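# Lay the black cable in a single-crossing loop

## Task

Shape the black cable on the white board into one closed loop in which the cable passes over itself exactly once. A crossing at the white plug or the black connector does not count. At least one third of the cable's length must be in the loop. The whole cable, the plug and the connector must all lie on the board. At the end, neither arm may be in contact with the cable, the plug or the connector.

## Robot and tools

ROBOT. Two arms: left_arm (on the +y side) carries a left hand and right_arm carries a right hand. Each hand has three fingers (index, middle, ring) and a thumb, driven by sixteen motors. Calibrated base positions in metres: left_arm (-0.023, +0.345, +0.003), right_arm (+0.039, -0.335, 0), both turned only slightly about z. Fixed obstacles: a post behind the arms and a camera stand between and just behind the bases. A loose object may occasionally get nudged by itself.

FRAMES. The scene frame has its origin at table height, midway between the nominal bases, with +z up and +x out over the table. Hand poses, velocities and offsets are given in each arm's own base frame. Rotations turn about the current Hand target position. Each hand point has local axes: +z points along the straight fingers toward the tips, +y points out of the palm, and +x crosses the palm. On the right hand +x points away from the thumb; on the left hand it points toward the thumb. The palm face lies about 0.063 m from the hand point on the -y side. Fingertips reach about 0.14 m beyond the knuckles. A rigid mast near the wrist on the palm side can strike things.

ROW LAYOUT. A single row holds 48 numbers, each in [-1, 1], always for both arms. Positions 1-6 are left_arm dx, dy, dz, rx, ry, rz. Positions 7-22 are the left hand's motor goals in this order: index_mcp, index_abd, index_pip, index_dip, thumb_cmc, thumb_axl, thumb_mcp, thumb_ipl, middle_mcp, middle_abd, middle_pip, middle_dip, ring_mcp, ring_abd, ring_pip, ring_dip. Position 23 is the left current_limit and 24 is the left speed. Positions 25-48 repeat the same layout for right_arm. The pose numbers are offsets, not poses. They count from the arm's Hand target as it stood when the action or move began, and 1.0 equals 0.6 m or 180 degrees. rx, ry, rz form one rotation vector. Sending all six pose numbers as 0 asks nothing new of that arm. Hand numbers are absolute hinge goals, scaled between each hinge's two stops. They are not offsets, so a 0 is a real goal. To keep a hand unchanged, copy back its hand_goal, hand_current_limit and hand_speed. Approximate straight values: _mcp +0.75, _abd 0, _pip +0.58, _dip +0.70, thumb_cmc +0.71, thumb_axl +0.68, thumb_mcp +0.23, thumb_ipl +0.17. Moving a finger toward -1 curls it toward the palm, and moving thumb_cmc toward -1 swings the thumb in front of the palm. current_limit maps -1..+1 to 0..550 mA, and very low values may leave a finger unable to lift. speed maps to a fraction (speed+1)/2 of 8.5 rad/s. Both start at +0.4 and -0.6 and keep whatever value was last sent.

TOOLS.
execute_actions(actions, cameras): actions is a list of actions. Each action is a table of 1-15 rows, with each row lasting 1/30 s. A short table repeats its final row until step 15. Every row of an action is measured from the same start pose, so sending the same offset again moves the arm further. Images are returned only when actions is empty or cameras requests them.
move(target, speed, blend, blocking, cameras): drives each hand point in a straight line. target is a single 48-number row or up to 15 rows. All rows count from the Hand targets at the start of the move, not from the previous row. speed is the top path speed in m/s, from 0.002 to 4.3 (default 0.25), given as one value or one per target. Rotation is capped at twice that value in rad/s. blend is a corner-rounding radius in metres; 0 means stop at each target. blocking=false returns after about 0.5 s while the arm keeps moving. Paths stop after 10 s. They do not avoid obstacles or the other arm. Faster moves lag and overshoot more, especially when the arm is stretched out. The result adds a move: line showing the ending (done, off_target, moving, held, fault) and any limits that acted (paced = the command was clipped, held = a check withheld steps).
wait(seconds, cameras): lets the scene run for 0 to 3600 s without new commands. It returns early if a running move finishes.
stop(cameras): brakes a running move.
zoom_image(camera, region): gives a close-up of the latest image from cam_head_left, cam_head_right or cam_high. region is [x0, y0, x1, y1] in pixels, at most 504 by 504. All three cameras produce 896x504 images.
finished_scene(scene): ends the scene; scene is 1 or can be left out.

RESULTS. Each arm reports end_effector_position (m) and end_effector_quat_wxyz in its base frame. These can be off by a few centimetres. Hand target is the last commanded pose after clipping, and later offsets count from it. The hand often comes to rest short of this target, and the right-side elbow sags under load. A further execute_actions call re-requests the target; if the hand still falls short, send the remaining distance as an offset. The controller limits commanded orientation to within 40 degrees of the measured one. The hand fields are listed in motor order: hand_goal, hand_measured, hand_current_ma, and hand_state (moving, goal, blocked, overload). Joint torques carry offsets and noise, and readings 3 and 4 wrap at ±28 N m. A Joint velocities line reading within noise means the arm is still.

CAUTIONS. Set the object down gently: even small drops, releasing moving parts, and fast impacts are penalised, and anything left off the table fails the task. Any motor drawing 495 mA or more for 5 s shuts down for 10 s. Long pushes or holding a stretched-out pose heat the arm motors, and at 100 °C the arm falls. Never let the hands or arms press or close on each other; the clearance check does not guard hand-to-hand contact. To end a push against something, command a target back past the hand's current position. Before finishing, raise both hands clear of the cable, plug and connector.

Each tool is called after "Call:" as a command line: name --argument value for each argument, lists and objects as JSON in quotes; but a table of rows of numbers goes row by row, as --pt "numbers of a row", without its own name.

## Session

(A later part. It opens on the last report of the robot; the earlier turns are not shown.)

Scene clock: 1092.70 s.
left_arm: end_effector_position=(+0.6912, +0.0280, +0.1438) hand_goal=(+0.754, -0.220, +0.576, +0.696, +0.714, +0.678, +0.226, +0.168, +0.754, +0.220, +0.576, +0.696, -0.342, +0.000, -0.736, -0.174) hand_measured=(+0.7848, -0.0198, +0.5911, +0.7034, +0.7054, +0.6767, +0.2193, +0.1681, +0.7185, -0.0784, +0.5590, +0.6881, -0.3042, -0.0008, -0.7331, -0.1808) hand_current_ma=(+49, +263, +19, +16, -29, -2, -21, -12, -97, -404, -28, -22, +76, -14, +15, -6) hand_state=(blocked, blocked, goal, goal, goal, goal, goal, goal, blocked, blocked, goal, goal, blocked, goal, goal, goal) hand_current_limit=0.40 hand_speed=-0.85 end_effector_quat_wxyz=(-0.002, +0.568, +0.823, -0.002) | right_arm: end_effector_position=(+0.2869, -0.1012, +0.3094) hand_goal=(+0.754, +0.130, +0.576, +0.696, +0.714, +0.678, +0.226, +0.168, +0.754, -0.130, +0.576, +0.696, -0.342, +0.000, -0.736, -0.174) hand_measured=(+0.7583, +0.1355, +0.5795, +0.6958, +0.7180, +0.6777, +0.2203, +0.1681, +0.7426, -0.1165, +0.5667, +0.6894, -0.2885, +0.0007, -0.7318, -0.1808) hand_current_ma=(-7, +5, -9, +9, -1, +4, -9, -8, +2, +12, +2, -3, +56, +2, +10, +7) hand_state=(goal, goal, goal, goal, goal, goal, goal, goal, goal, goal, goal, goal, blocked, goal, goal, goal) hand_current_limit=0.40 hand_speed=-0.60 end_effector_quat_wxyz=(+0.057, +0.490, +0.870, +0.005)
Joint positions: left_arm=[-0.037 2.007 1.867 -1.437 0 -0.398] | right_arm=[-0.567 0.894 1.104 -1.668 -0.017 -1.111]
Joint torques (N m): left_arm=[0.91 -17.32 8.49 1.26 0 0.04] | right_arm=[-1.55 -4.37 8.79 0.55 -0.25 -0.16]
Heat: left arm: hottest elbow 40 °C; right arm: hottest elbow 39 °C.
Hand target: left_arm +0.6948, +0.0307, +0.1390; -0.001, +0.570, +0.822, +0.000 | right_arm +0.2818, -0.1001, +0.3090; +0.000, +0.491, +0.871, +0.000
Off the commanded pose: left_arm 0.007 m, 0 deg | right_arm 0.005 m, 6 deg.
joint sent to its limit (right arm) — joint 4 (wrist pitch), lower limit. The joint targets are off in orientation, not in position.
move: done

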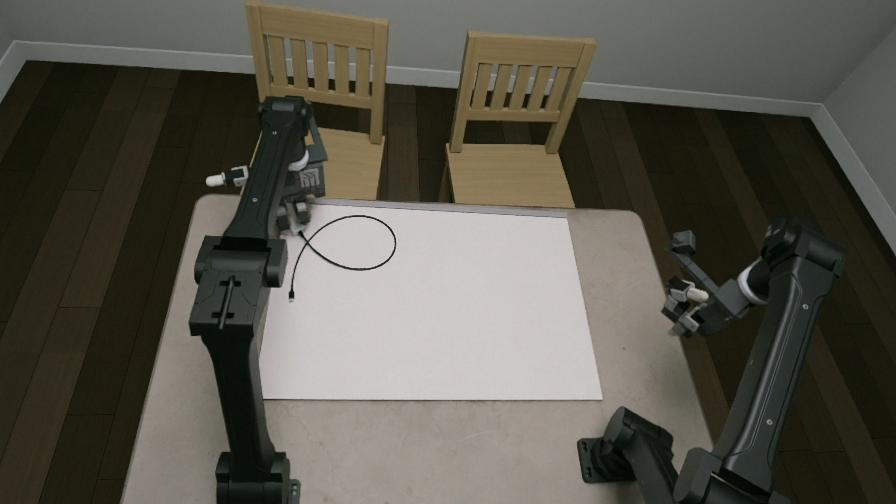

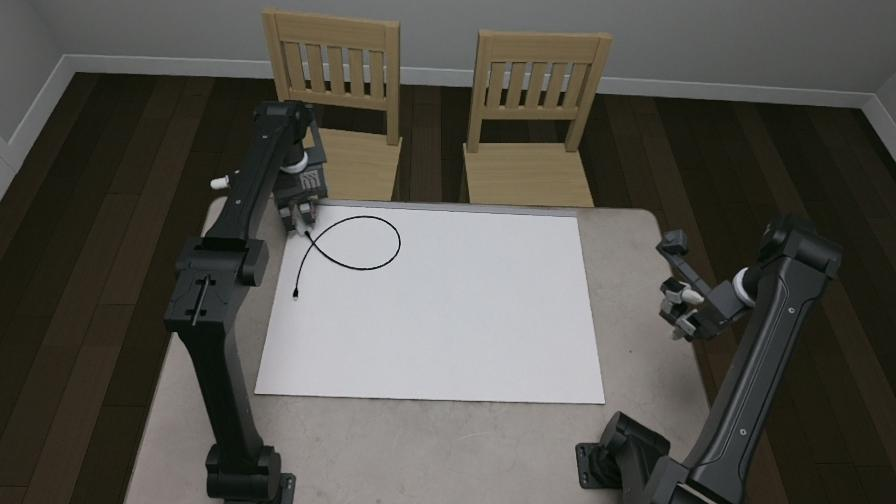

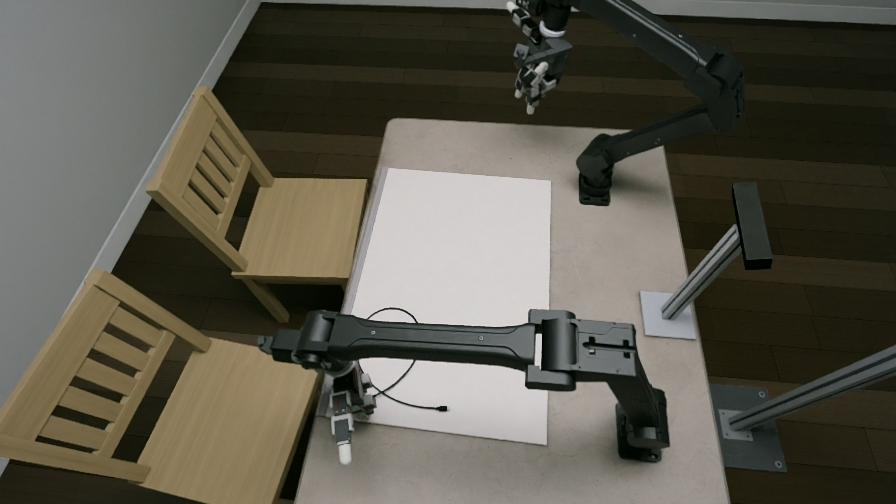

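Call:
move --pt "0.0 -0.003 -0.018 0 0 0.0 0.754 -0.22 0.576 0.696 0.714 0.678 0.226 0.168 0.754 0.22 0.576 0.696 -0.342 0 -0.737 -0.174 0.4 -0.85 0 0 0 0 0 0 0.754 0.13 0.576 0.696 0.714 0.678 0.226 0.168 0.754 -0.13 0.576 0.696 -0.342 0 -0.737 -0.174 0.4 -0.6" --pt "0.0 -0.003 -0.006 0 0 0.0 0.77 -0.04 0.58 0.7 0.714 0.678 0.226 0.168 0.74 -0.06 0.57 0.69 -0.342 0 -0.737 -0.174 0.4 -0.9 0 0 0 0 0 0 0.754 0.13 0.576 0.696 0.714 0.678 0.226 0.168 0.754 -0.13 0.576 0.696 -0.342 0 -0.737 -0.174 0.4 -0.6" --pt "0.0 -0.003 0.0 0 0 0.0 0.76 0.1 0.58 0.7 0.714 0.678 0.226 0.168 0.75 -0.18 0.57 0.69 -0.342 0 -0.737 -0.174 0.4 -0.9 0 0 0 0 0 0 0.754 0.13 0.576 0.696 0.714 0.678 0.226 0.168 0.754 -0.13 0.576 0.696 -0.342 0 -0.737 -0.174 0.4 -0.6" --pt "0.0 -0.003 0.2 0 0 0.0 0.754 0.1 0.576 0.696 0.714 0.678 0.226 0.168 0.754 -0.18 0.576 0.696 -0.342 0 -0.737 -0.174 0.4 -0.85 0 0 0 0 0 0 0.754 0.13 0.576 0.696 0.714 0.678 0.226 0.168 0.754 -0.13 0.576 0.696 -0.342 0 -0.737 -0.174 0.4 -0.6" --speed '[0.05,0.05,0.05,0.08]' --cameras '["all"]'

Call:
zoom_image --camera "cam_head_right" --region '[260, 180, 440, 320]'

Scene clock: 1109.27 s.
left_arm: end_effector_position=(+0.6857, +0.0282, +0.2277) hand_goal=(+0.754, +0.100, +0.576, +0.696, +0.714, +0.678, +0.226, +0.168, +0.754, -0.180, +0.576, +0.696, -0.342, +0.000, -0.736, -0.174) hand_measured=(+0.7547, +0.0871, +0.5808, +0.7034, +0.7054, +0.6767, +0.2193, +0.1681, +0.7390, -0.1663, +0.5680, +0.6907, -0.3042, -0.0008, -0.7331, -0.1808) hand_current_ma=(-15, -21, +27, +13, -6, -4, -30, +8, -22, +5, -1, -5, +72, +11, +1, -17) hand_state=(goal, goal, goal, goal, goal, goal, goal, goal, goal, goal, goal, goal, blocked, goal, goal, goal) hand_current_limit=0.40 hand_speed=-0.85 end_effector_quat_wxyz=(-0.016, +0.568, +0.823, -0.010) | right_arm: end_effector_position=(+0.2869, -0.1012, +0.3094) hand_goal=(+0.754, +0.130, +0.576, +0.696, +0.714, +0.678, +0.226, +0.168, +0.754, -0.130, +0.576, +0.696, -0.342, +0.000, -0.736, -0.174) hand_measured=(+0.7571, +0.1369, +0.5795, +0.6958, +0.7180, +0.6767, +0.2193, +0.1672, +0.7426, -0.1165, +0.5667, +0.6907, -0.2885, -0.0008, -0.7318, -0.1808) hand_current_ma=(-7, +4, -10, +6, +2, -2, -2, -6, -3, +14, +7, -9, +52, +0, +8, -1) hand_state=(goal, goal, goal, goal, goal, goal, goal, goal, goal, goal, goal, goal, blocked, goal, goal, goal) hand_current_limit=0.40 hand_speed=-0.60 end_effector_quat_wxyz=(+0.057, +0.490, +0.870, +0.005)
Joint positions: left_arm=[-0.037 2.007 2.093 -1.694 0 -0.398] | right_arm=[-0.567 0.894 1.104 -1.668 -0.017 -1.111]
Joint torques (N m): left_arm=[0.67 -18.55 12.44 0.1 -0.07 0.01] | right_arm=[-1.55 -4.31 8.79 0.55 -0.26 -0.16]
Heat: left arm: hottest elbow 41 °C; right arm: hottest elbow 39 °C.
Hand target: left_arm +0.6948, +0.0288, +0.2590; -0.001, +0.570, +0.822, +0.000 | right_arm +0.2818, -0.1001, +0.3090; +0.000, +0.491, +0.871, +0.000
Off the commanded pose: left_arm 0.033 m, 2 deg | right_arm 0.005 m, 6 deg.
joint sent to its limit (left arm) — joint 4 (wrist pitch), lower limit. The joint targets still meet the commanded pose.
joint sent to its limit (right arm) — joint 4 (wrist pitch), lower limit. The joint targets are off in orientation, not in position.
move: off_target (left_arm); target 4's new numbers were sent with left_arm's hand 0.032 m and 2 deg from that target

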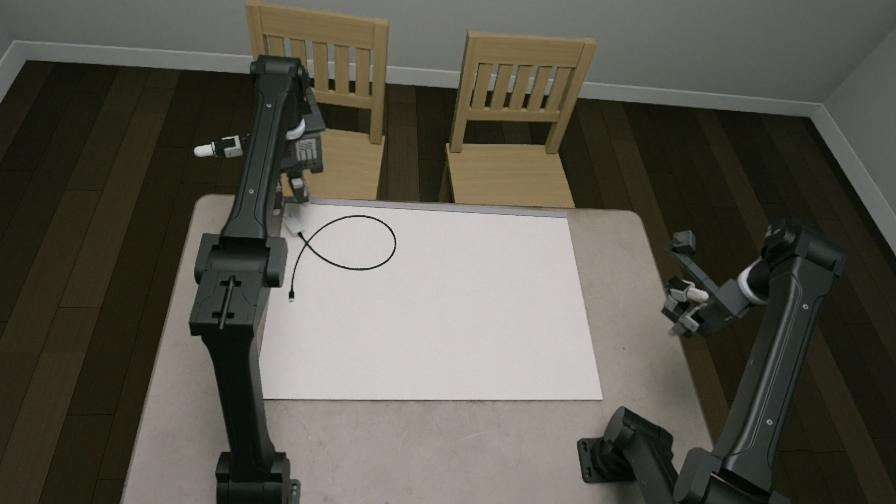

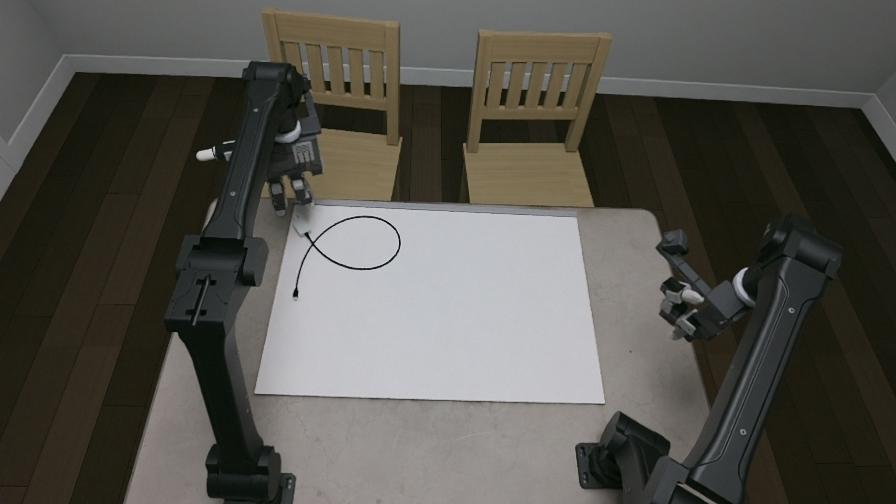

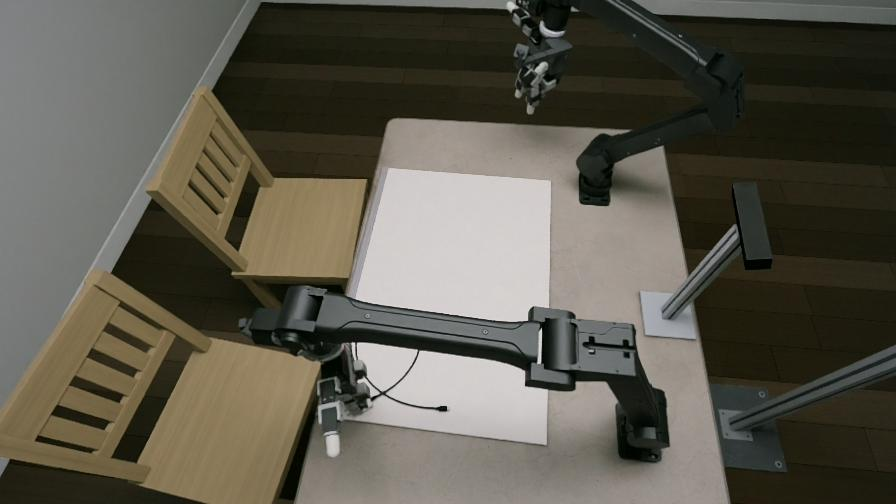

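Scaled by 2.800 from the camera's image (finer frame: 1280x720).

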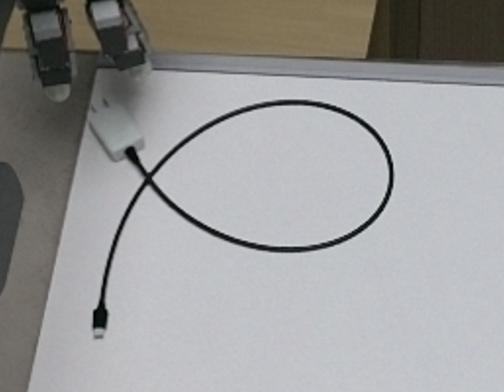

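Call:
move --pt "-0.15 -0.02 0.03 0 0 0.0 0.754 0.1 0.576 0.696 0.714 0.678 0.226 0.168 0.754 -0.18 0.576 0.696 -0.342 0 -0.737 -0.174 0.4 -0.6 0 0 0 0 0 0 0.754 0.13 0.576 0.696 0.714 0.678 0.226 0.168 0.754 -0.13 0.576 0.696 -0.342 0 -0.737 -0.174 0.4 -0.6" --pt "-0.306 -0.048 -0.098 0 0 0.0 0.754 0.0 0.576 0.696 0.714 0.678 0.226 0.168 -0.342 0 -0.737 -0.174 -0.342 0 -0.737 -0.174 0.4 -0.6 0 0 0 0 0 0 0.754 0.13 0.576 0.696 0.714 0.678 0.226 0.168 0.754 -0.13 0.576 0.696 -0.342 0 -0.737 -0.174 0.4 -0.6" --speed 0.15 --blend '[0.03,0]' --cameras '["all"]'

Call:
zoom_image --camera "cam_head_right" --region '[250, 200, 370, 340]'

Call:
zoom_image --camera "cam_high" --region '[380, 340, 500, 440]'

Scene clock: 1142.20 s.
left_arm: end_effector_position=(+0.5110, +0.0054, +0.1920) hand_goal=(+0.754, +0.000, +0.576, +0.696, +0.714, +0.678, +0.226, +0.168, -0.342, +0.000, -0.736, -0.174, -0.342, +0.000, -0.736, -0.174) hand_measured=(+0.7523, +0.0007, +0.5808, +0.7022, +0.7054, +0.6767, +0.2193, +0.1681, -0.3066, +0.0007, -0.7318, -0.1706, -0.3042, -0.0008, -0.7331, -0.1808) hand_current_ma=(+18, +7, +18, +15, -30, -3, -24, +12, +71, -23, +22, +5, +73, -5, +1, -2) hand_state=(goal, goal, goal, goal, goal, goal, goal, goal, blocked, goal, goal, goal, blocked, goal, goal, goal) hand_current_limit=0.40 hand_speed=-0.60 end_effector_quat_wxyz=(-0.012, +0.569, +0.822, -0.007) | right_arm: end_effector_position=(+0.2869, -0.1012, +0.3094) hand_goal=(+0.754, +0.130, +0.576, +0.696, +0.714, +0.678, +0.226, +0.168, +0.754, -0.130, +0.576, +0.696, -0.342, +0.000, -0.736, -0.174) hand_measured=(+0.7571, +0.1369, +0.5795, +0.6958, +0.7180, +0.6777, +0.2193, +0.1681, +0.7426, -0.1165, +0.5667, +0.6894, -0.2885, +0.0007, -0.7318, -0.1808) hand_current_ma=(-9, -3, -14, +7, +3, -2, -11, -5, -7, +9, +3, -7, +50, +4, +14, -5) hand_state=(goal, goal, goal, goal, goal, goal, goal, goal, goal, goal, goal, goal, blocked, goal, goal, goal) hand_current_limit=0.40 hand_speed=-0.60 end_effector_quat_wxyz=(+0.057, +0.490, +0.870, +0.005)
Joint positions: left_arm=[-0.102 1.528 1.343 -1.414 0.001 -0.462] | right_arm=[-0.567 0.894 1.104 -1.668 -0.017 -1.111]
Joint torques (N m): left_arm=[-0.5 -12.45 8.14 1.22 -0.03 -0.14] | right_arm=[-1.61 -4.19 8.77 0.57 -0.26 -0.16]
Heat: left arm: hottest elbow 45 °C; right arm: hottest elbow 39 °C.
Hand target: left_arm +0.5112, +0.0001, +0.2000; -0.001, +0.570, +0.822, -0.001 | right_arm +0.2818, -0.1001, +0.3090; +0.000, +0.491, +0.871, +0.000
Off the commanded pose: left_arm 0.010 m, 2 deg | right_arm 0.005 m, 6 deg.
joint sent to its limit (right arm) — joint 4 (wrist pitch), lower limit. The joint targets are off in orientation, not in position.
move: done

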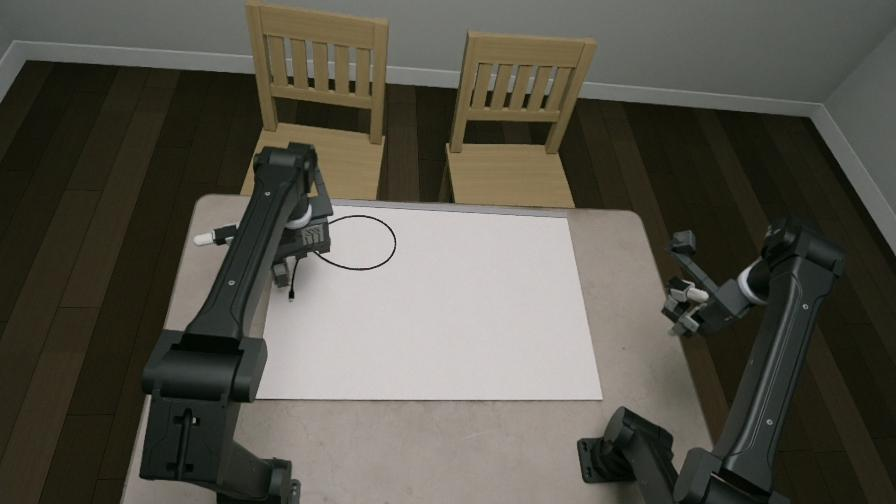

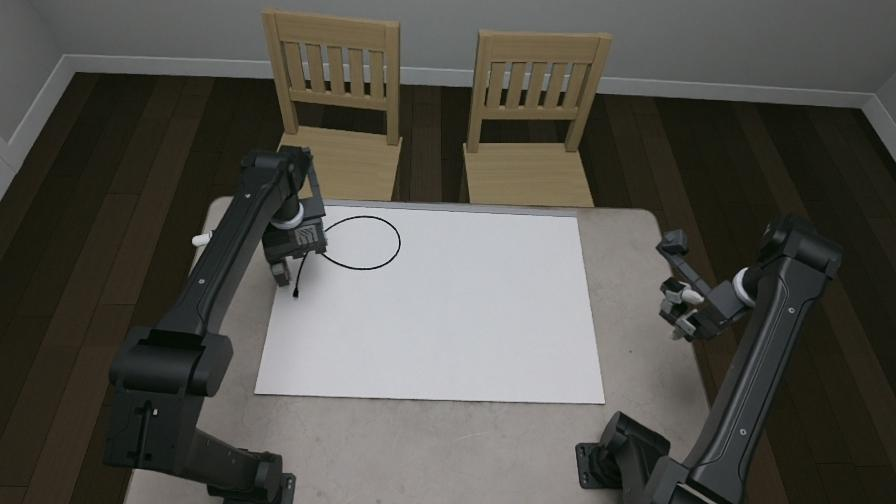

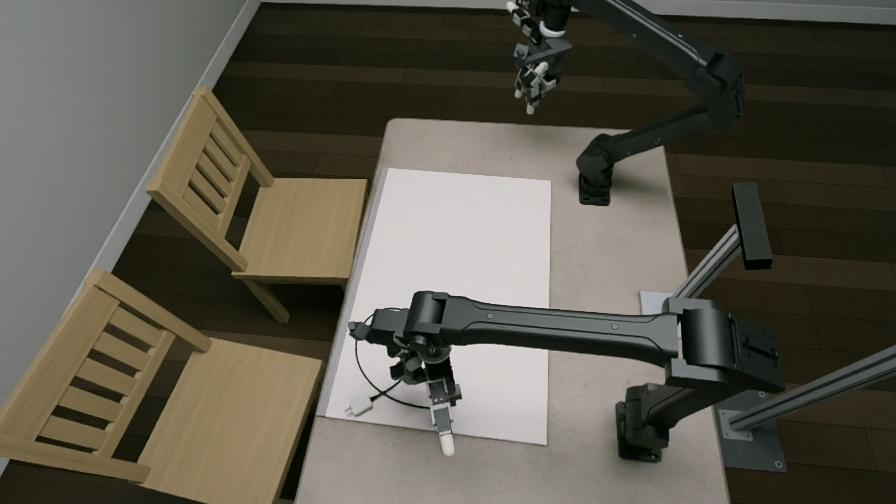

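Scaled by 3.600 from the camera's image (finer frame: 1280x720).

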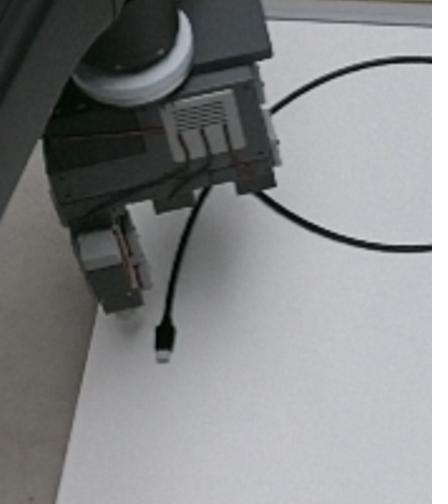

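Scaled by 4.200 from the camera's image (finer frame: 1280x720).

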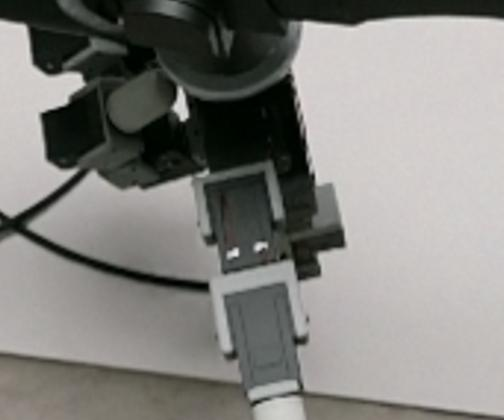

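Call:
move --pt "0.057 0.0 -0.06 0 0 0.0 0.754 0.0 0.576 0.696 0.714 0.678 0.226 0.168 -0.342 0 -0.737 -0.174 -0.342 0 -0.737 -0.174 0.4 -0.6 0 0 0 0 0 0 0.754 0.13 0.576 0.696 0.714 0.678 0.226 0.168 0.754 -0.13 0.576 0.696 -0.342 0 -0.737 -0.174 0.4 -0.6" --speed 0.1 --cameras '["cam_head_right","cam_high"]'

Call:
zoom_image --camera "cam_head_right" --region '[250, 220, 350, 320]'

Scene clock: 1151.43 s.
left_arm: end_effector_position=(+0.5339, +0.0031, +0.1553) hand_goal=(+0.754, +0.000, +0.576, +0.696, +0.714, +0.678, +0.226, +0.168, -0.342, +0.000, -0.736, -0.174, -0.342, +0.000, -0.736, -0.174) hand_measured=(+0.7523, +0.0007, +0.5808, +0.7022, +0.7054, +0.6767, +0.2183, +0.1681, -0.3066, +0.0007, -0.7318, -0.1719, -0.3030, +0.0007, -0.7344, -0.1808) hand_current_ma=(+1, -2, +16, -8, -3, +7, -42, -13, +67, -6, +13, +18, +90, -8, +9, -9) hand_state=(goal, goal, goal, goal, goal, goal, goal, goal, blocked, goal, goal, goal, blocked, goal, goal, goal) hand_current_limit=0.40 hand_speed=-0.60 end_effector_quat_wxyz=(-0.015, +0.569, +0.822, -0.008) | right_arm: end_effector_position=(+0.2869, -0.1012, +0.3094) hand_goal=(+0.754, +0.130, +0.576, +0.696, +0.714, +0.678, +0.226, +0.168, +0.754, -0.130, +0.576, +0.696, -0.342, +0.000, -0.736, -0.174) hand_measured=(+0.7571, +0.1355, +0.5795, +0.6958, +0.7180, +0.6777, +0.2193, +0.1672, +0.7426, -0.1165, +0.5667, +0.6894, -0.2885, +0.0007, -0.7318, -0.1795) hand_current_ma=(-7, +1, -3, +6, +2, -6, -4, -10, +1, +13, +4, -10, +57, +5, +16, +3) hand_state=(goal, goal, goal, goal, goal, goal, goal, goal, goal, goal, goal, goal, blocked, goal, goal, goal) hand_current_limit=0.40 hand_speed=-0.60 end_effector_quat_wxyz=(+0.057, +0.490, +0.870, +0.005)
Joint positions: left_arm=[-0.102 1.611 1.343 -1.336 0.001 -0.462] | right_arm=[-0.567 0.894 1.104 -1.668 -0.017 -1.111]
Joint torques (N m): left_arm=[0.21 -11.58 9.94 1.24 -0.04 -0.07] | right_arm=[-1.55 -4.25 8.79 0.54 -0.25 -0.15]
Heat: left arm: hottest elbow 43 °C; right arm: hottest elbow 39 °C.
Hand target: left_arm +0.5453, +0.0001, +0.1641; -0.001, +0.570, +0.822, -0.001 | right_arm +0.2818, -0.1001, +0.3090; +0.000, +0.491, +0.871, +0.000
Off the commanded pose: left_arm 0.015 m, 2 deg | right_arm 0.005 m, 6 deg.
joint sent to its limit (right arm) — joint 4 (wrist pitch), lower limit. The joint targets are off in orientation, not in position.
move: off_target (left_arm)

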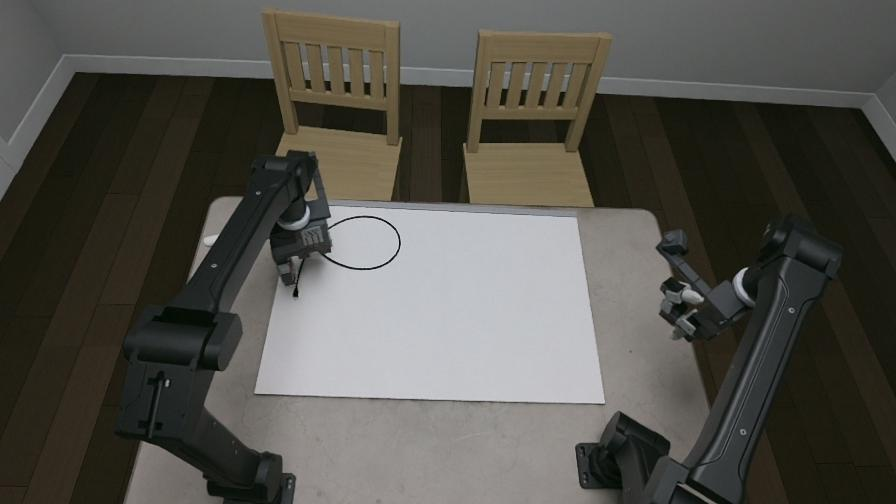

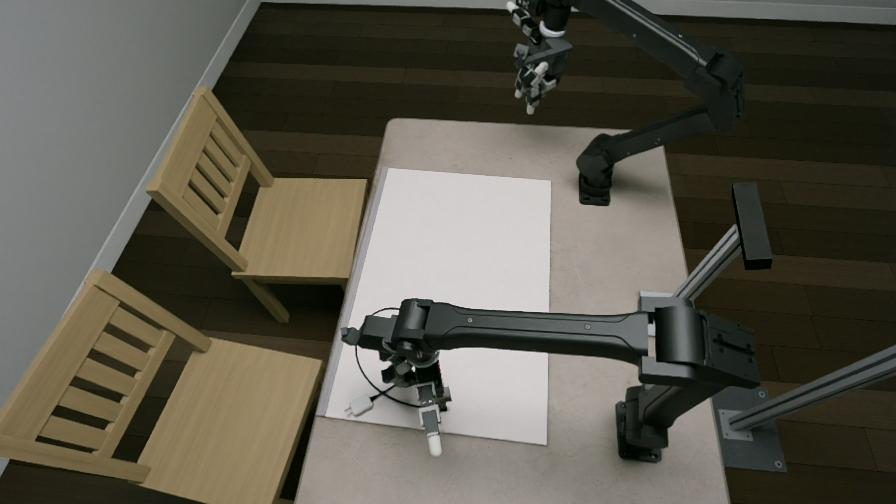

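Scaled by 5.040 from the camera's image (finer frame: 1280x720).

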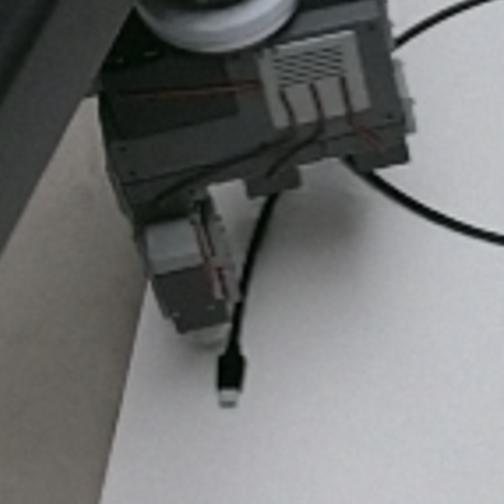

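Call:
move --pt "0.01 0.014 -0.045 0 0 0.0 0.754 0.0 0.576 0.696 0.714 0.678 0.226 0.168 -0.342 0 -0.737 -0.174 -0.342 0 -0.737 -0.174 0.4 -0.6 0 0 0 0 0 0 0.754 0.13 0.576 0.696 0.714 0.678 0.226 0.168 0.754 -0.13 0.576 0.696 -0.342 0 -0.737 -0.174 0.4 -0.6" --speed 0.06 --cameras '["cam_head_right","cam_high"]'

Call:
zoom_image --camera "cam_head_right" --region '[260, 240, 340, 320]'

Scene clock: 1159.43 s.
left_arm: end_effector_position=(+0.5484, +0.0025, +0.1432) hand_goal=(+0.754, +0.000, +0.576, +0.696, +0.714, +0.678, +0.226, +0.168, -0.342, +0.000, -0.736, -0.174, -0.342, +0.000, -0.736, -0.174) hand_measured=(+0.7523, -0.0008, +0.5808, +0.7022, +0.7054, +0.6767, +0.2193, +0.1681, -0.3066, +0.0007, -0.7318, -0.1706, -0.3030, -0.0008, -0.7331, -0.1808) hand_current_ma=(-21, +4, +13, +30, -33, -12, -35, +6, +66, -14, +16, +4, +79, +8, +16, -20) hand_state=(goal, goal, goal, goal, goal, goal, goal, goal, blocked, goal, goal, goal, blocked, goal, goal, goal) hand_current_limit=0.40 hand_speed=-0.60 end_effector_quat_wxyz=(+0.000, +0.571, +0.821, -0.001) | right_arm: end_effector_position=(+0.2869, -0.1012, +0.3094) hand_goal=(+0.754, +0.130, +0.576, +0.696, +0.714, +0.678, +0.226, +0.168, +0.754, -0.130, +0.576, +0.696, -0.342, +0.000, -0.736, -0.174) hand_measured=(+0.7571, +0.1355, +0.5808, +0.6958, +0.7180, +0.6777, +0.2193, +0.1672, +0.7426, -0.1165, +0.5667, +0.6894, -0.2885, +0.0007, -0.7318, -0.1795) hand_current_ma=(-5, +2, -10, +2, +5, -5, -6, -7, +0, +12, +8, -18, +54, +0, +8, -4) hand_state=(goal, goal, goal, goal, goal, goal, goal, goal, goal, goal, goal, goal, blocked, goal, goal, goal) hand_current_limit=0.40 hand_speed=-0.60 end_effector_quat_wxyz=(+0.057, +0.490, +0.870, +0.005)
Joint positions: left_arm=[-0.1 1.637 1.336 -1.272 0.001 -0.454] | right_arm=[-0.567 0.894 1.104 -1.668 -0.017 -1.111]
Joint torques (N m): left_arm=[1.61 -12.86 8.06 1.43 -0.04 0.04] | right_arm=[-1.55 -4.25 8.77 0.54 -0.26 -0.15]
Heat: left arm: hottest elbow 42 °C; right arm: hottest elbow 39 °C.
Hand target: left_arm +0.5513, +0.0085, +0.1371; -0.001, +0.570, +0.821, -0.001 | right_arm +0.2818, -0.1001, +0.3090; +0.000, +0.491, +0.871, +0.000
Off the commanded pose: left_arm 0.009 m, 0 deg | right_arm 0.005 m, 6 deg.
joint sent to its limit (right arm) — joint 4 (wrist pitch), lower limit. The joint targets are off in orientation, not in position.
move: done

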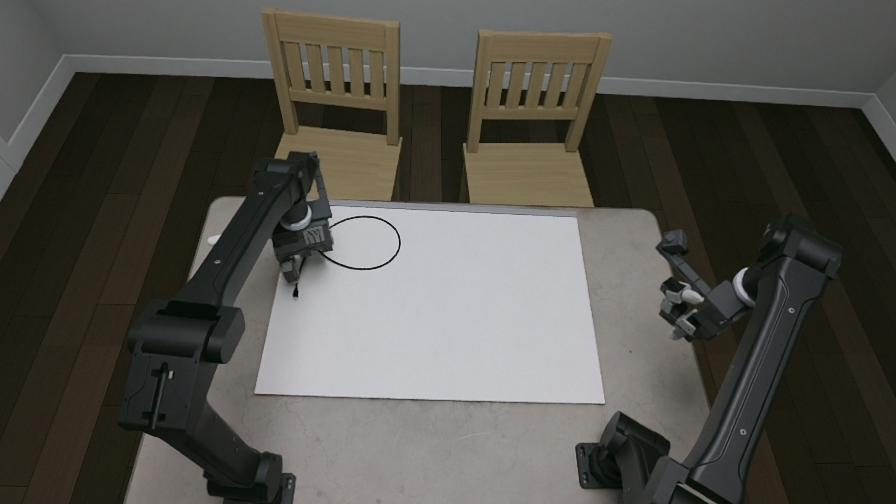

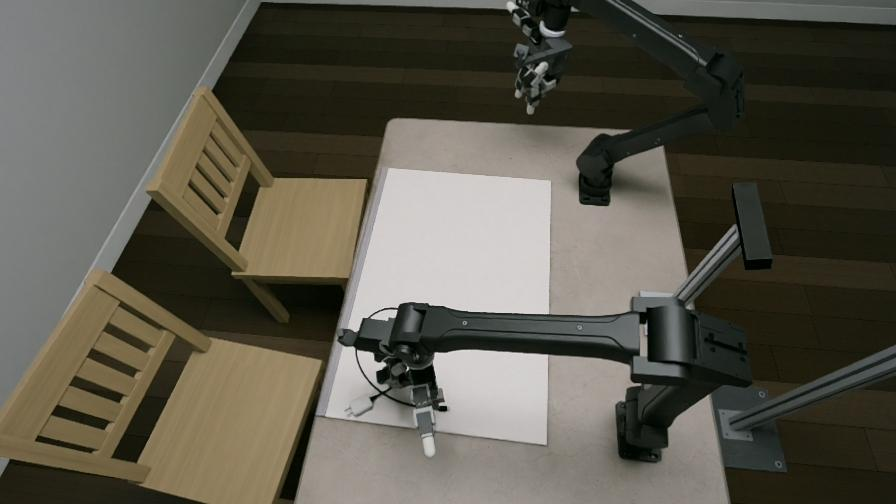

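Scaled by 6.300 from the camera's image (finer frame: 1280x720).

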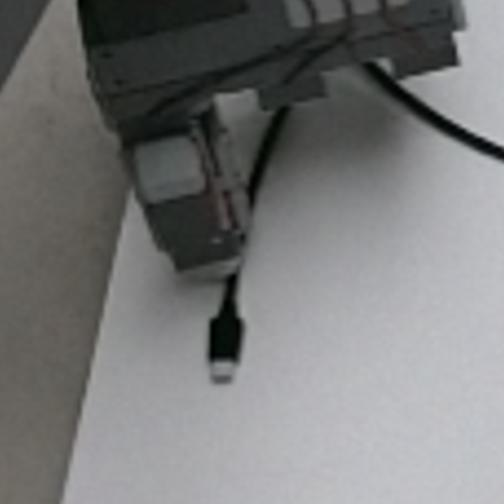

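Call:
move --pt "-0.035 0.0 0.01 0 0 0.0 0.754 0.0 0.576 0.696 0.714 0.678 0.226 0.168 -0.342 0 -0.737 -0.174 -0.342 0 -0.737 -0.174 0.4 -0.6 0 0 0 0 0 0 0.754 0.13 0.576 0.696 0.714 0.678 0.226 0.168 0.754 -0.13 0.576 0.696 -0.342 0 -0.737 -0.174 0.4 -0.6" --pt "-0.035 0.0 -0.018 0 0 0.0 0.754 0.0 0.576 0.696 0.714 0.678 0.226 0.168 -0.342 0 -0.737 -0.174 -0.342 0 -0.737 -0.174 0.4 -0.6 0 0 0 0 0 0 0.754 0.13 0.576 0.696 0.714 0.678 0.226 0.168 0.754 -0.13 0.576 0.696 -0.342 0 -0.737 -0.174 0.4 -0.6" --speed 0.06 --cameras '["cam_head_right","cam_high"]'

Call:
zoom_image --camera "cam_head_right" --region '[260, 240, 340, 320]'

Scene clock: 1172.23 s.
left_arm: end_effector_position=(+0.5338, +0.0056, +0.1383) hand_goal=(+0.754, +0.000, +0.576, +0.696, +0.714, +0.678, +0.226, +0.168, -0.342, +0.000, -0.736, -0.174, -0.342, +0.000, -0.736, -0.174) hand_measured=(+0.7378, +0.0168, +0.5680, +0.7034, +0.7054, +0.6777, +0.2193, +0.1681, -0.3066, +0.0007, -0.7318, -0.1706, -0.3030, -0.0008, -0.7331, -0.1808) hand_current_ma=(-31, +21, -5, -4, -19, -7, -16, -3, +91, -13, +7, +2, +82, +12, +17, -8) hand_state=(goal, goal, goal, goal, goal, goal, goal, goal, blocked, goal, goal, goal, blocked, goal, goal, goal) hand_current_limit=0.40 hand_speed=-0.60 end_effector_quat_wxyz=(+0.003, +0.571, +0.821, +0.005) | right_arm: end_effector_position=(+0.2869, -0.1012, +0.3094) hand_goal=(+0.754, +0.130, +0.576, +0.696, +0.714, +0.678, +0.226, +0.168, +0.754, -0.130, +0.576, +0.696, -0.342, +0.000, -0.736, -0.174) hand_measured=(+0.7571, +0.1355, +0.5795, +0.6958, +0.7180, +0.6777, +0.2193, +0.1681, +0.7426, -0.1165, +0.5667, +0.6894, -0.2885, +0.0007, -0.7318, -0.1808) hand_current_ma=(-12, -3, -3, +5, +2, -1, -4, -3, -4, +14, +4, -12, +53, +5, +7, +2) hand_state=(goal, goal, goal, goal, goal, goal, goal, goal, goal, goal, goal, goal, blocked, goal, goal, goal) hand_current_limit=0.40 hand_speed=-0.60 end_effector_quat_wxyz=(+0.057, +0.490, +0.870, +0.005)
Joint positions: left_arm=[-0.099 1.597 1.271 -1.234 -0.007 -0.454] | right_arm=[-0.567 0.894 1.104 -1.668 -0.017 -1.111]
Joint torques (N m): left_arm=[1.2 -11.16 6.76 1.63 0.2 0] | right_arm=[-1.55 -4.25 8.79 0.54 -0.26 -0.15]
Heat: left arm: hottest elbow 41 °C; right arm: hottest elbow 39 °C.
Hand target: left_arm +0.5304, +0.0086, +0.1263; -0.001, +0.570, +0.822, +0.000 | right_arm +0.2818, -0.1001, +0.3090; +0.000, +0.491, +0.871, +0.000
Off the commanded pose: left_arm 0.013 m, 1 deg | right_arm 0.005 m, 6 deg.
joint sent to its limit (right arm) — joint 4 (wrist pitch), lower limit. The joint targets are off in orientation, not in position.
move: off_target (left_arm)

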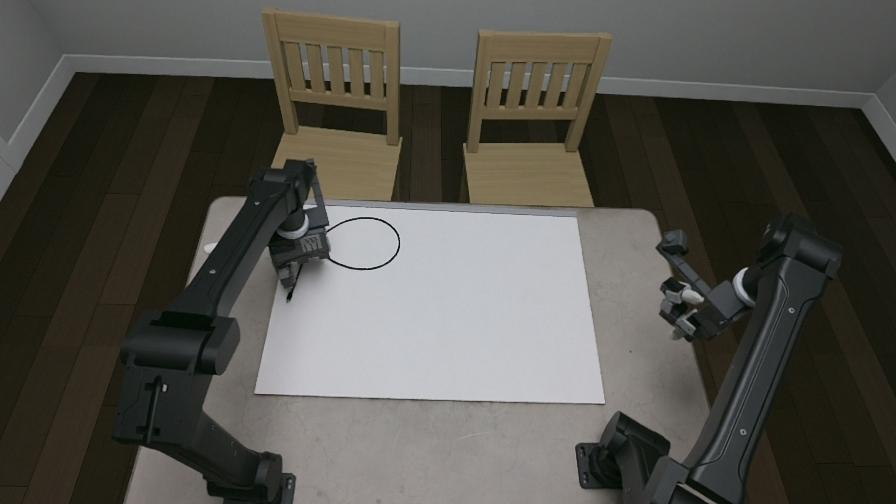

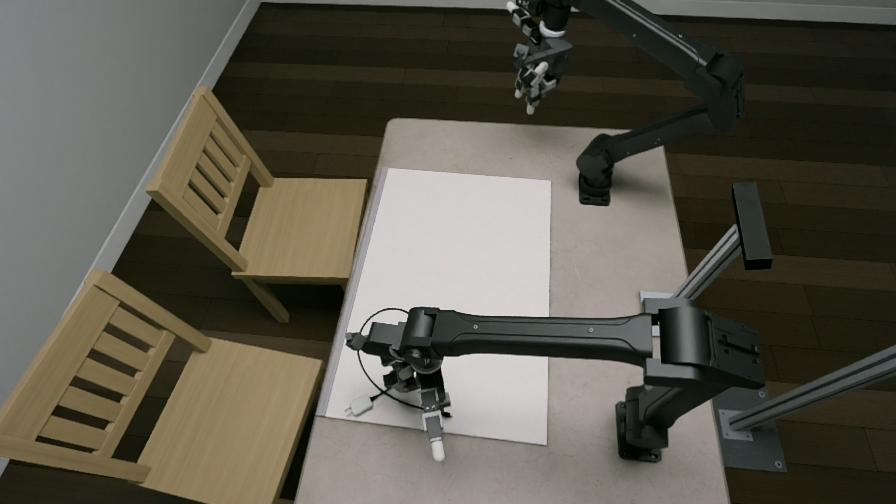

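Scaled by 6.300 from the camera's image (finer frame: 1280x720).

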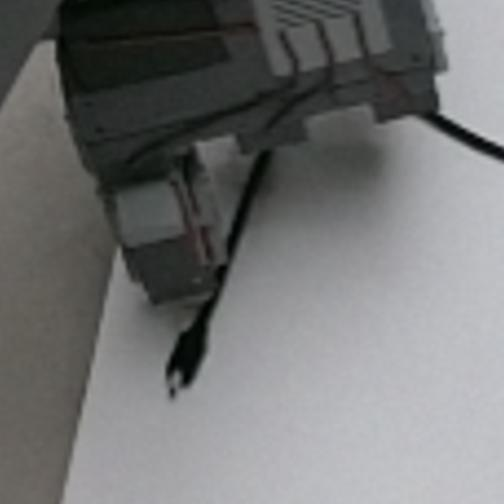

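Call:
move --pt "0.0 -0.13 0.005 0 0 0.0 0.754 0.0 0.576 0.696 0.714 0.678 0.226 0.168 -0.342 0 -0.737 -0.174 -0.342 0 -0.737 -0.174 0.4 -0.6 0 0 0 0 0 0 0.754 0.13 0.576 0.696 0.714 0.678 0.226 0.168 0.754 -0.13 0.576 0.696 -0.342 0 -0.737 -0.174 0.4 -0.6" --speed 0.06 --cameras '["cam_head_right","cam_head_left"]'

Call:
zoom_image --camera "cam_head_right" --region '[260, 200, 440, 340]'

Scene clock: 1181.50 s.
left_arm: end_effector_position=(+0.5227, -0.0592, +0.1346) hand_goal=(+0.754, +0.000, +0.576, +0.696, +0.714, +0.678, +0.226, +0.168, -0.342, +0.000, -0.736, -0.174, -0.342, +0.000, -0.736, -0.174) hand_measured=(+0.7028, +0.0930, +0.5500, +0.6805, +0.7154, +0.6767, +0.2183, +0.1672, -0.3078, -0.0066, -0.7318, -0.1706, -0.3042, -0.0110, -0.7331, -0.1808) hand_current_ma=(-123, +127, -48, -48, +10, -11, -14, +2, +78, -24, +21, +23, +79, -1, +5, -25) hand_state=(blocked, blocked, blocked, goal, goal, goal, goal, goal, blocked, goal, goal, goal, blocked, goal, goal, goal) hand_current_limit=0.40 hand_speed=-0.60 end_effector_quat_wxyz=(-0.001, +0.570, +0.822, +0.006) | right_arm: end_effector_position=(+0.2869, -0.1012, +0.3094) hand_goal=(+0.754, +0.130, +0.576, +0.696, +0.714, +0.678, +0.226, +0.168, +0.754, -0.130, +0.576, +0.696, -0.342, +0.000, -0.736, -0.174) hand_measured=(+0.7571, +0.1369, +0.5795, +0.6971, +0.7180, +0.6767, +0.2193, +0.1672, +0.7426, -0.1165, +0.5667, +0.6894, -0.2885, -0.0008, -0.7318, -0.1808) hand_current_ma=(-8, -3, -7, +3, +1, -3, -14, -8, -2, +13, +8, -10, +54, -3, +10, +1) hand_state=(goal, goal, goal, goal, goal, goal, goal, goal, goal, goal, goal, goal, blocked, goal, goal, goal) hand_current_limit=0.40 hand_speed=-0.60 end_effector_quat_wxyz=(+0.057, +0.490, +0.870, +0.005)
Joint positions: left_arm=[-0.243 1.606 1.271 -1.234 -0.012 -0.602] | right_arm=[-0.567 0.894 1.104 -1.668 -0.017 -1.111]
Joint torques (N m): left_arm=[-0.62 -9.64 9.96 0.77 0.36 -0.16] | right_arm=[-1.55 -4.19 8.77 0.55 -0.26 -0.16]
Heat: left arm: hottest elbow 40 °C; right arm: hottest elbow 39 °C.
Hand target: left_arm +0.5304, -0.0695, +0.1294; -0.001, +0.570, +0.822, +0.000 | right_arm +0.2818, -0.1001, +0.3090; +0.000, +0.491, +0.871, +0.000
Off the commanded pose: left_arm 0.014 m, 1 deg | right_arm 0.005 m, 6 deg.
joint sent to its limit (right arm) — joint 4 (wrist pitch), lower limit. The joint targets are off in orientation, not in position.
move: off_target (left_arm)
Images, in order (width x height): cam_head_left 896x504, cam_head_right 896x504.

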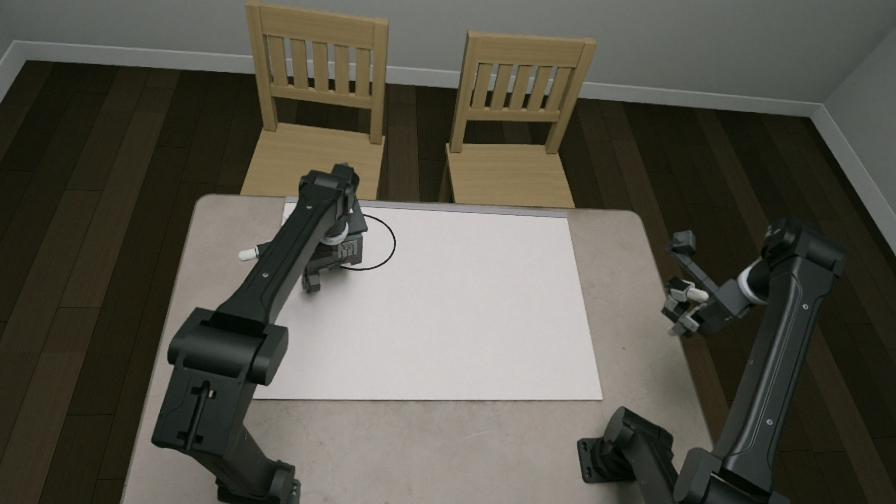

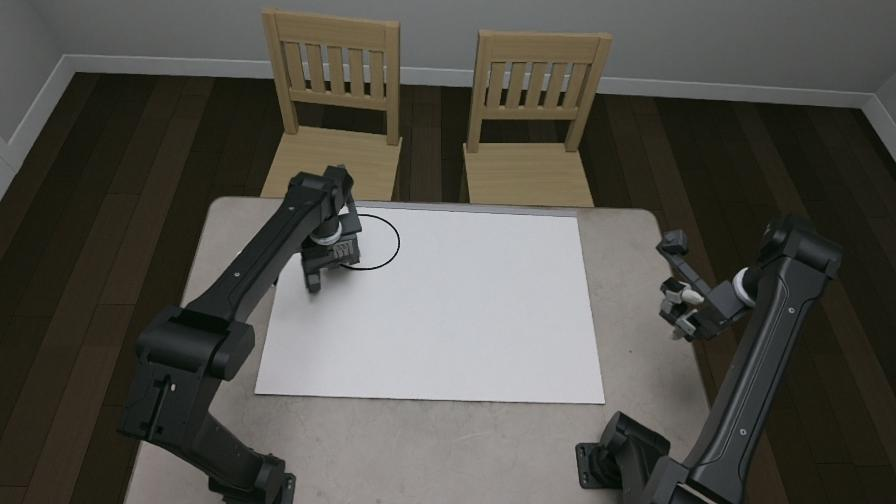

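Scaled by 2.800 from the camera's image (finer frame: 1280x720).

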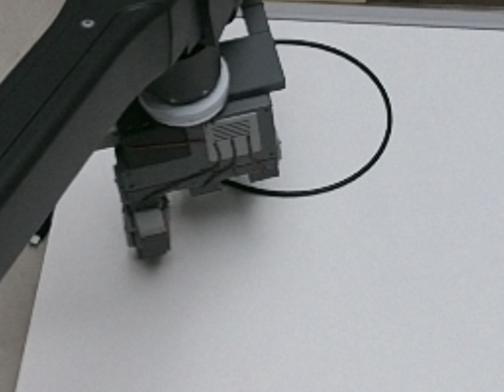

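Call:
move --pt "0.0 -0.0 0.1 0 0 0.0 0.754 0.0 0.576 0.696 0.714 0.678 0.226 0.168 -0.342 0 -0.737 -0.174 -0.342 0 -0.737 -0.174 0.4 -0.6 0 0 0 0 0 0 0.754 0.13 0.576 0.696 0.714 0.678 0.226 0.168 0.754 -0.13 0.576 0.696 -0.342 0 -0.737 -0.174 0.4 -0.6" --pt "-0.2 -0.3 0.25 0 0 0.0 0.754 0.0 0.576 0.696 0.714 0.678 0.226 0.168 -0.342 0 -0.737 -0.174 -0.342 0 -0.737 -0.174 0.4 -0.6 0 0 0 0 0 0 0.754 0.13 0.576 0.696 0.714 0.678 0.226 0.168 0.754 -0.13 0.576 0.696 -0.342 0 -0.737 -0.174 0.4 -0.6" --speed '[0.08,0.2]' --cameras '["all"]'

Call:
zoom_image --camera "cam_head_right" --region '[240, 180, 440, 340]'

Call:
zoom_image --camera "cam_high" --region '[300, 280, 500, 440]'

Scene clock: 1191.17 s.
left_arm: end_effector_position=(+0.4031, -0.2400, +0.2580) hand_goal=(+0.754, +0.000, +0.576, +0.696, +0.714, +0.678, +0.226, +0.168, -0.342, +0.000, -0.736, -0.174, -0.342, +0.000, -0.736, -0.174) hand_measured=(+0.7414, +0.0065, +0.5667, +0.6881, +0.7067, +0.6777, +0.2183, +0.1681, -0.3066, -0.0110, -0.7318, -0.1706, -0.3042, -0.0096, -0.7331, -0.1808) hand_current_ma=(-42, +18, +3, -26, -16, -2, -32, +7, +79, -17, +20, +17, +90, -12, -12, -18) hand_state=(goal, goal, goal, goal, goal, goal, goal, goal, blocked, goal, goal, goal, blocked, goal, goal, goal) hand_current_limit=0.40 hand_speed=-0.60 end_effector_quat_wxyz=(-0.022, +0.572, +0.820, +0.001) | right_arm: end_effector_position=(+0.2869, -0.1012, +0.3094) hand_goal=(+0.754, +0.130, +0.576, +0.696, +0.714, +0.678, +0.226, +0.168, +0.754, -0.130, +0.576, +0.696, -0.342, +0.000, -0.736, -0.174) hand_measured=(+0.7571, +0.1355, +0.5795, +0.6958, +0.7180, +0.6777, +0.2203, +0.1681, +0.7426, -0.1165, +0.5667, +0.6894, -0.2885, +0.0007, -0.7318, -0.1808) hand_current_ma=(-10, +4, -7, +3, +0, +0, -9, -5, +1, +9, +8, -13, +55, +0, +12, -2) hand_state=(goal, goal, goal, goal, goal, goal, goal, goal, goal, goal, goal, goal, blocked, goal, goal, goal) hand_current_limit=0.40 hand_speed=-0.60 end_effector_quat_wxyz=(+0.057, +0.490, +0.870, +0.005)
Joint positions: left_arm=[-0.718 1.518 1.503 -1.599 0.003 -1.072] | right_arm=[-0.567 0.894 1.104 -1.668 -0.017 -1.111]
Joint torques (N m): left_arm=[-0.03 -10.81 12.49 0.03 -0.15 -0.15] | right_arm=[-1.55 -4.31 8.76 0.57 -0.26 -0.15]
Heat: left arm: hottest elbow 41 °C; right arm: hottest elbow 39 °C.
Hand target: left_arm +0.4104, -0.2494, +0.2795; -0.001, +0.570, +0.822, +0.000 | right_arm +0.2818, -0.1001, +0.3090; +0.000, +0.491, +0.871, +0.000
Off the commanded pose: left_arm 0.025 m, 2 deg | right_arm 0.005 m, 6 deg.
joint sent to its limit (right arm) — joint 4 (wrist pitch), lower limit. The joint targets are off in orientation, not in position.
move: off_target (left_arm)

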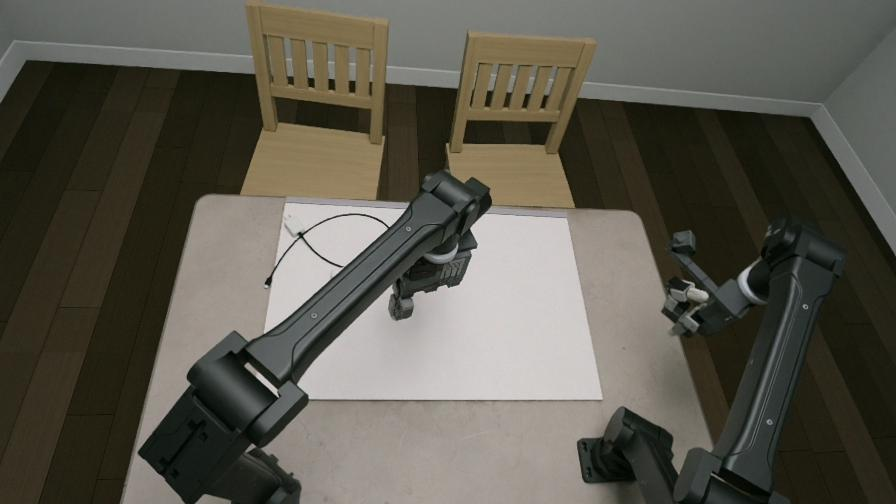

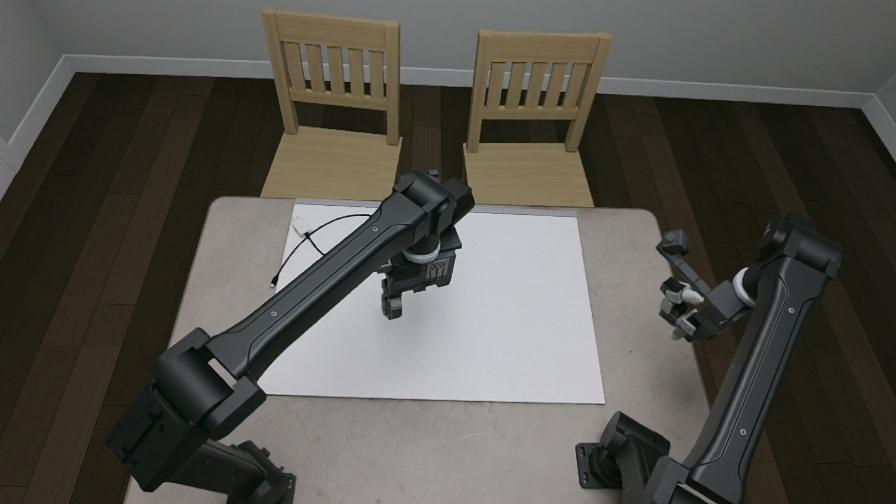

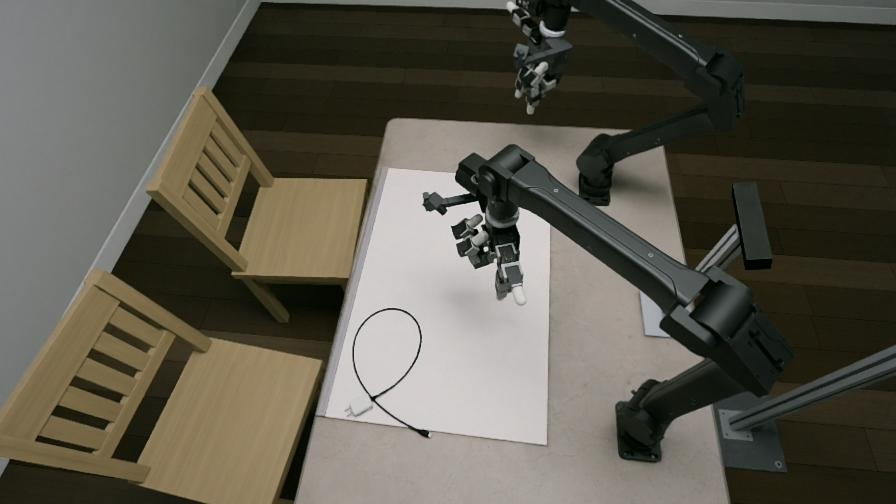

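Scaled by 2.520 from the camera's image (finer frame: 1280x720).

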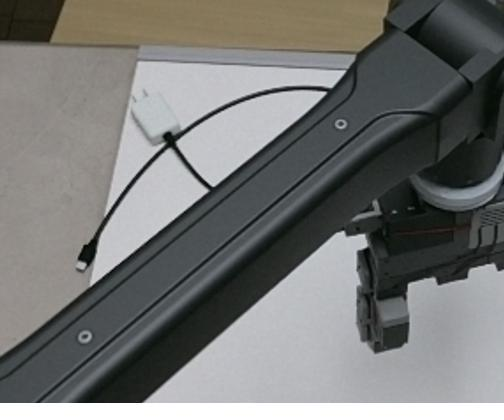

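Scaled by 2.520 from the camera's image (finer frame: 1280x720).

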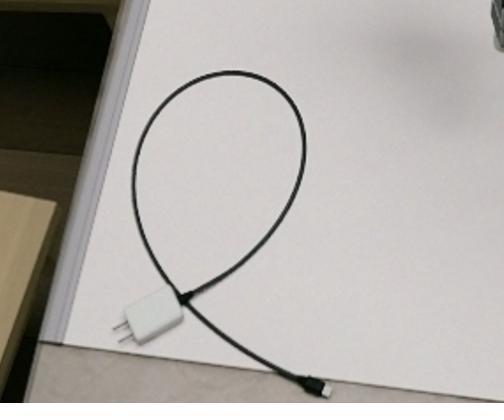

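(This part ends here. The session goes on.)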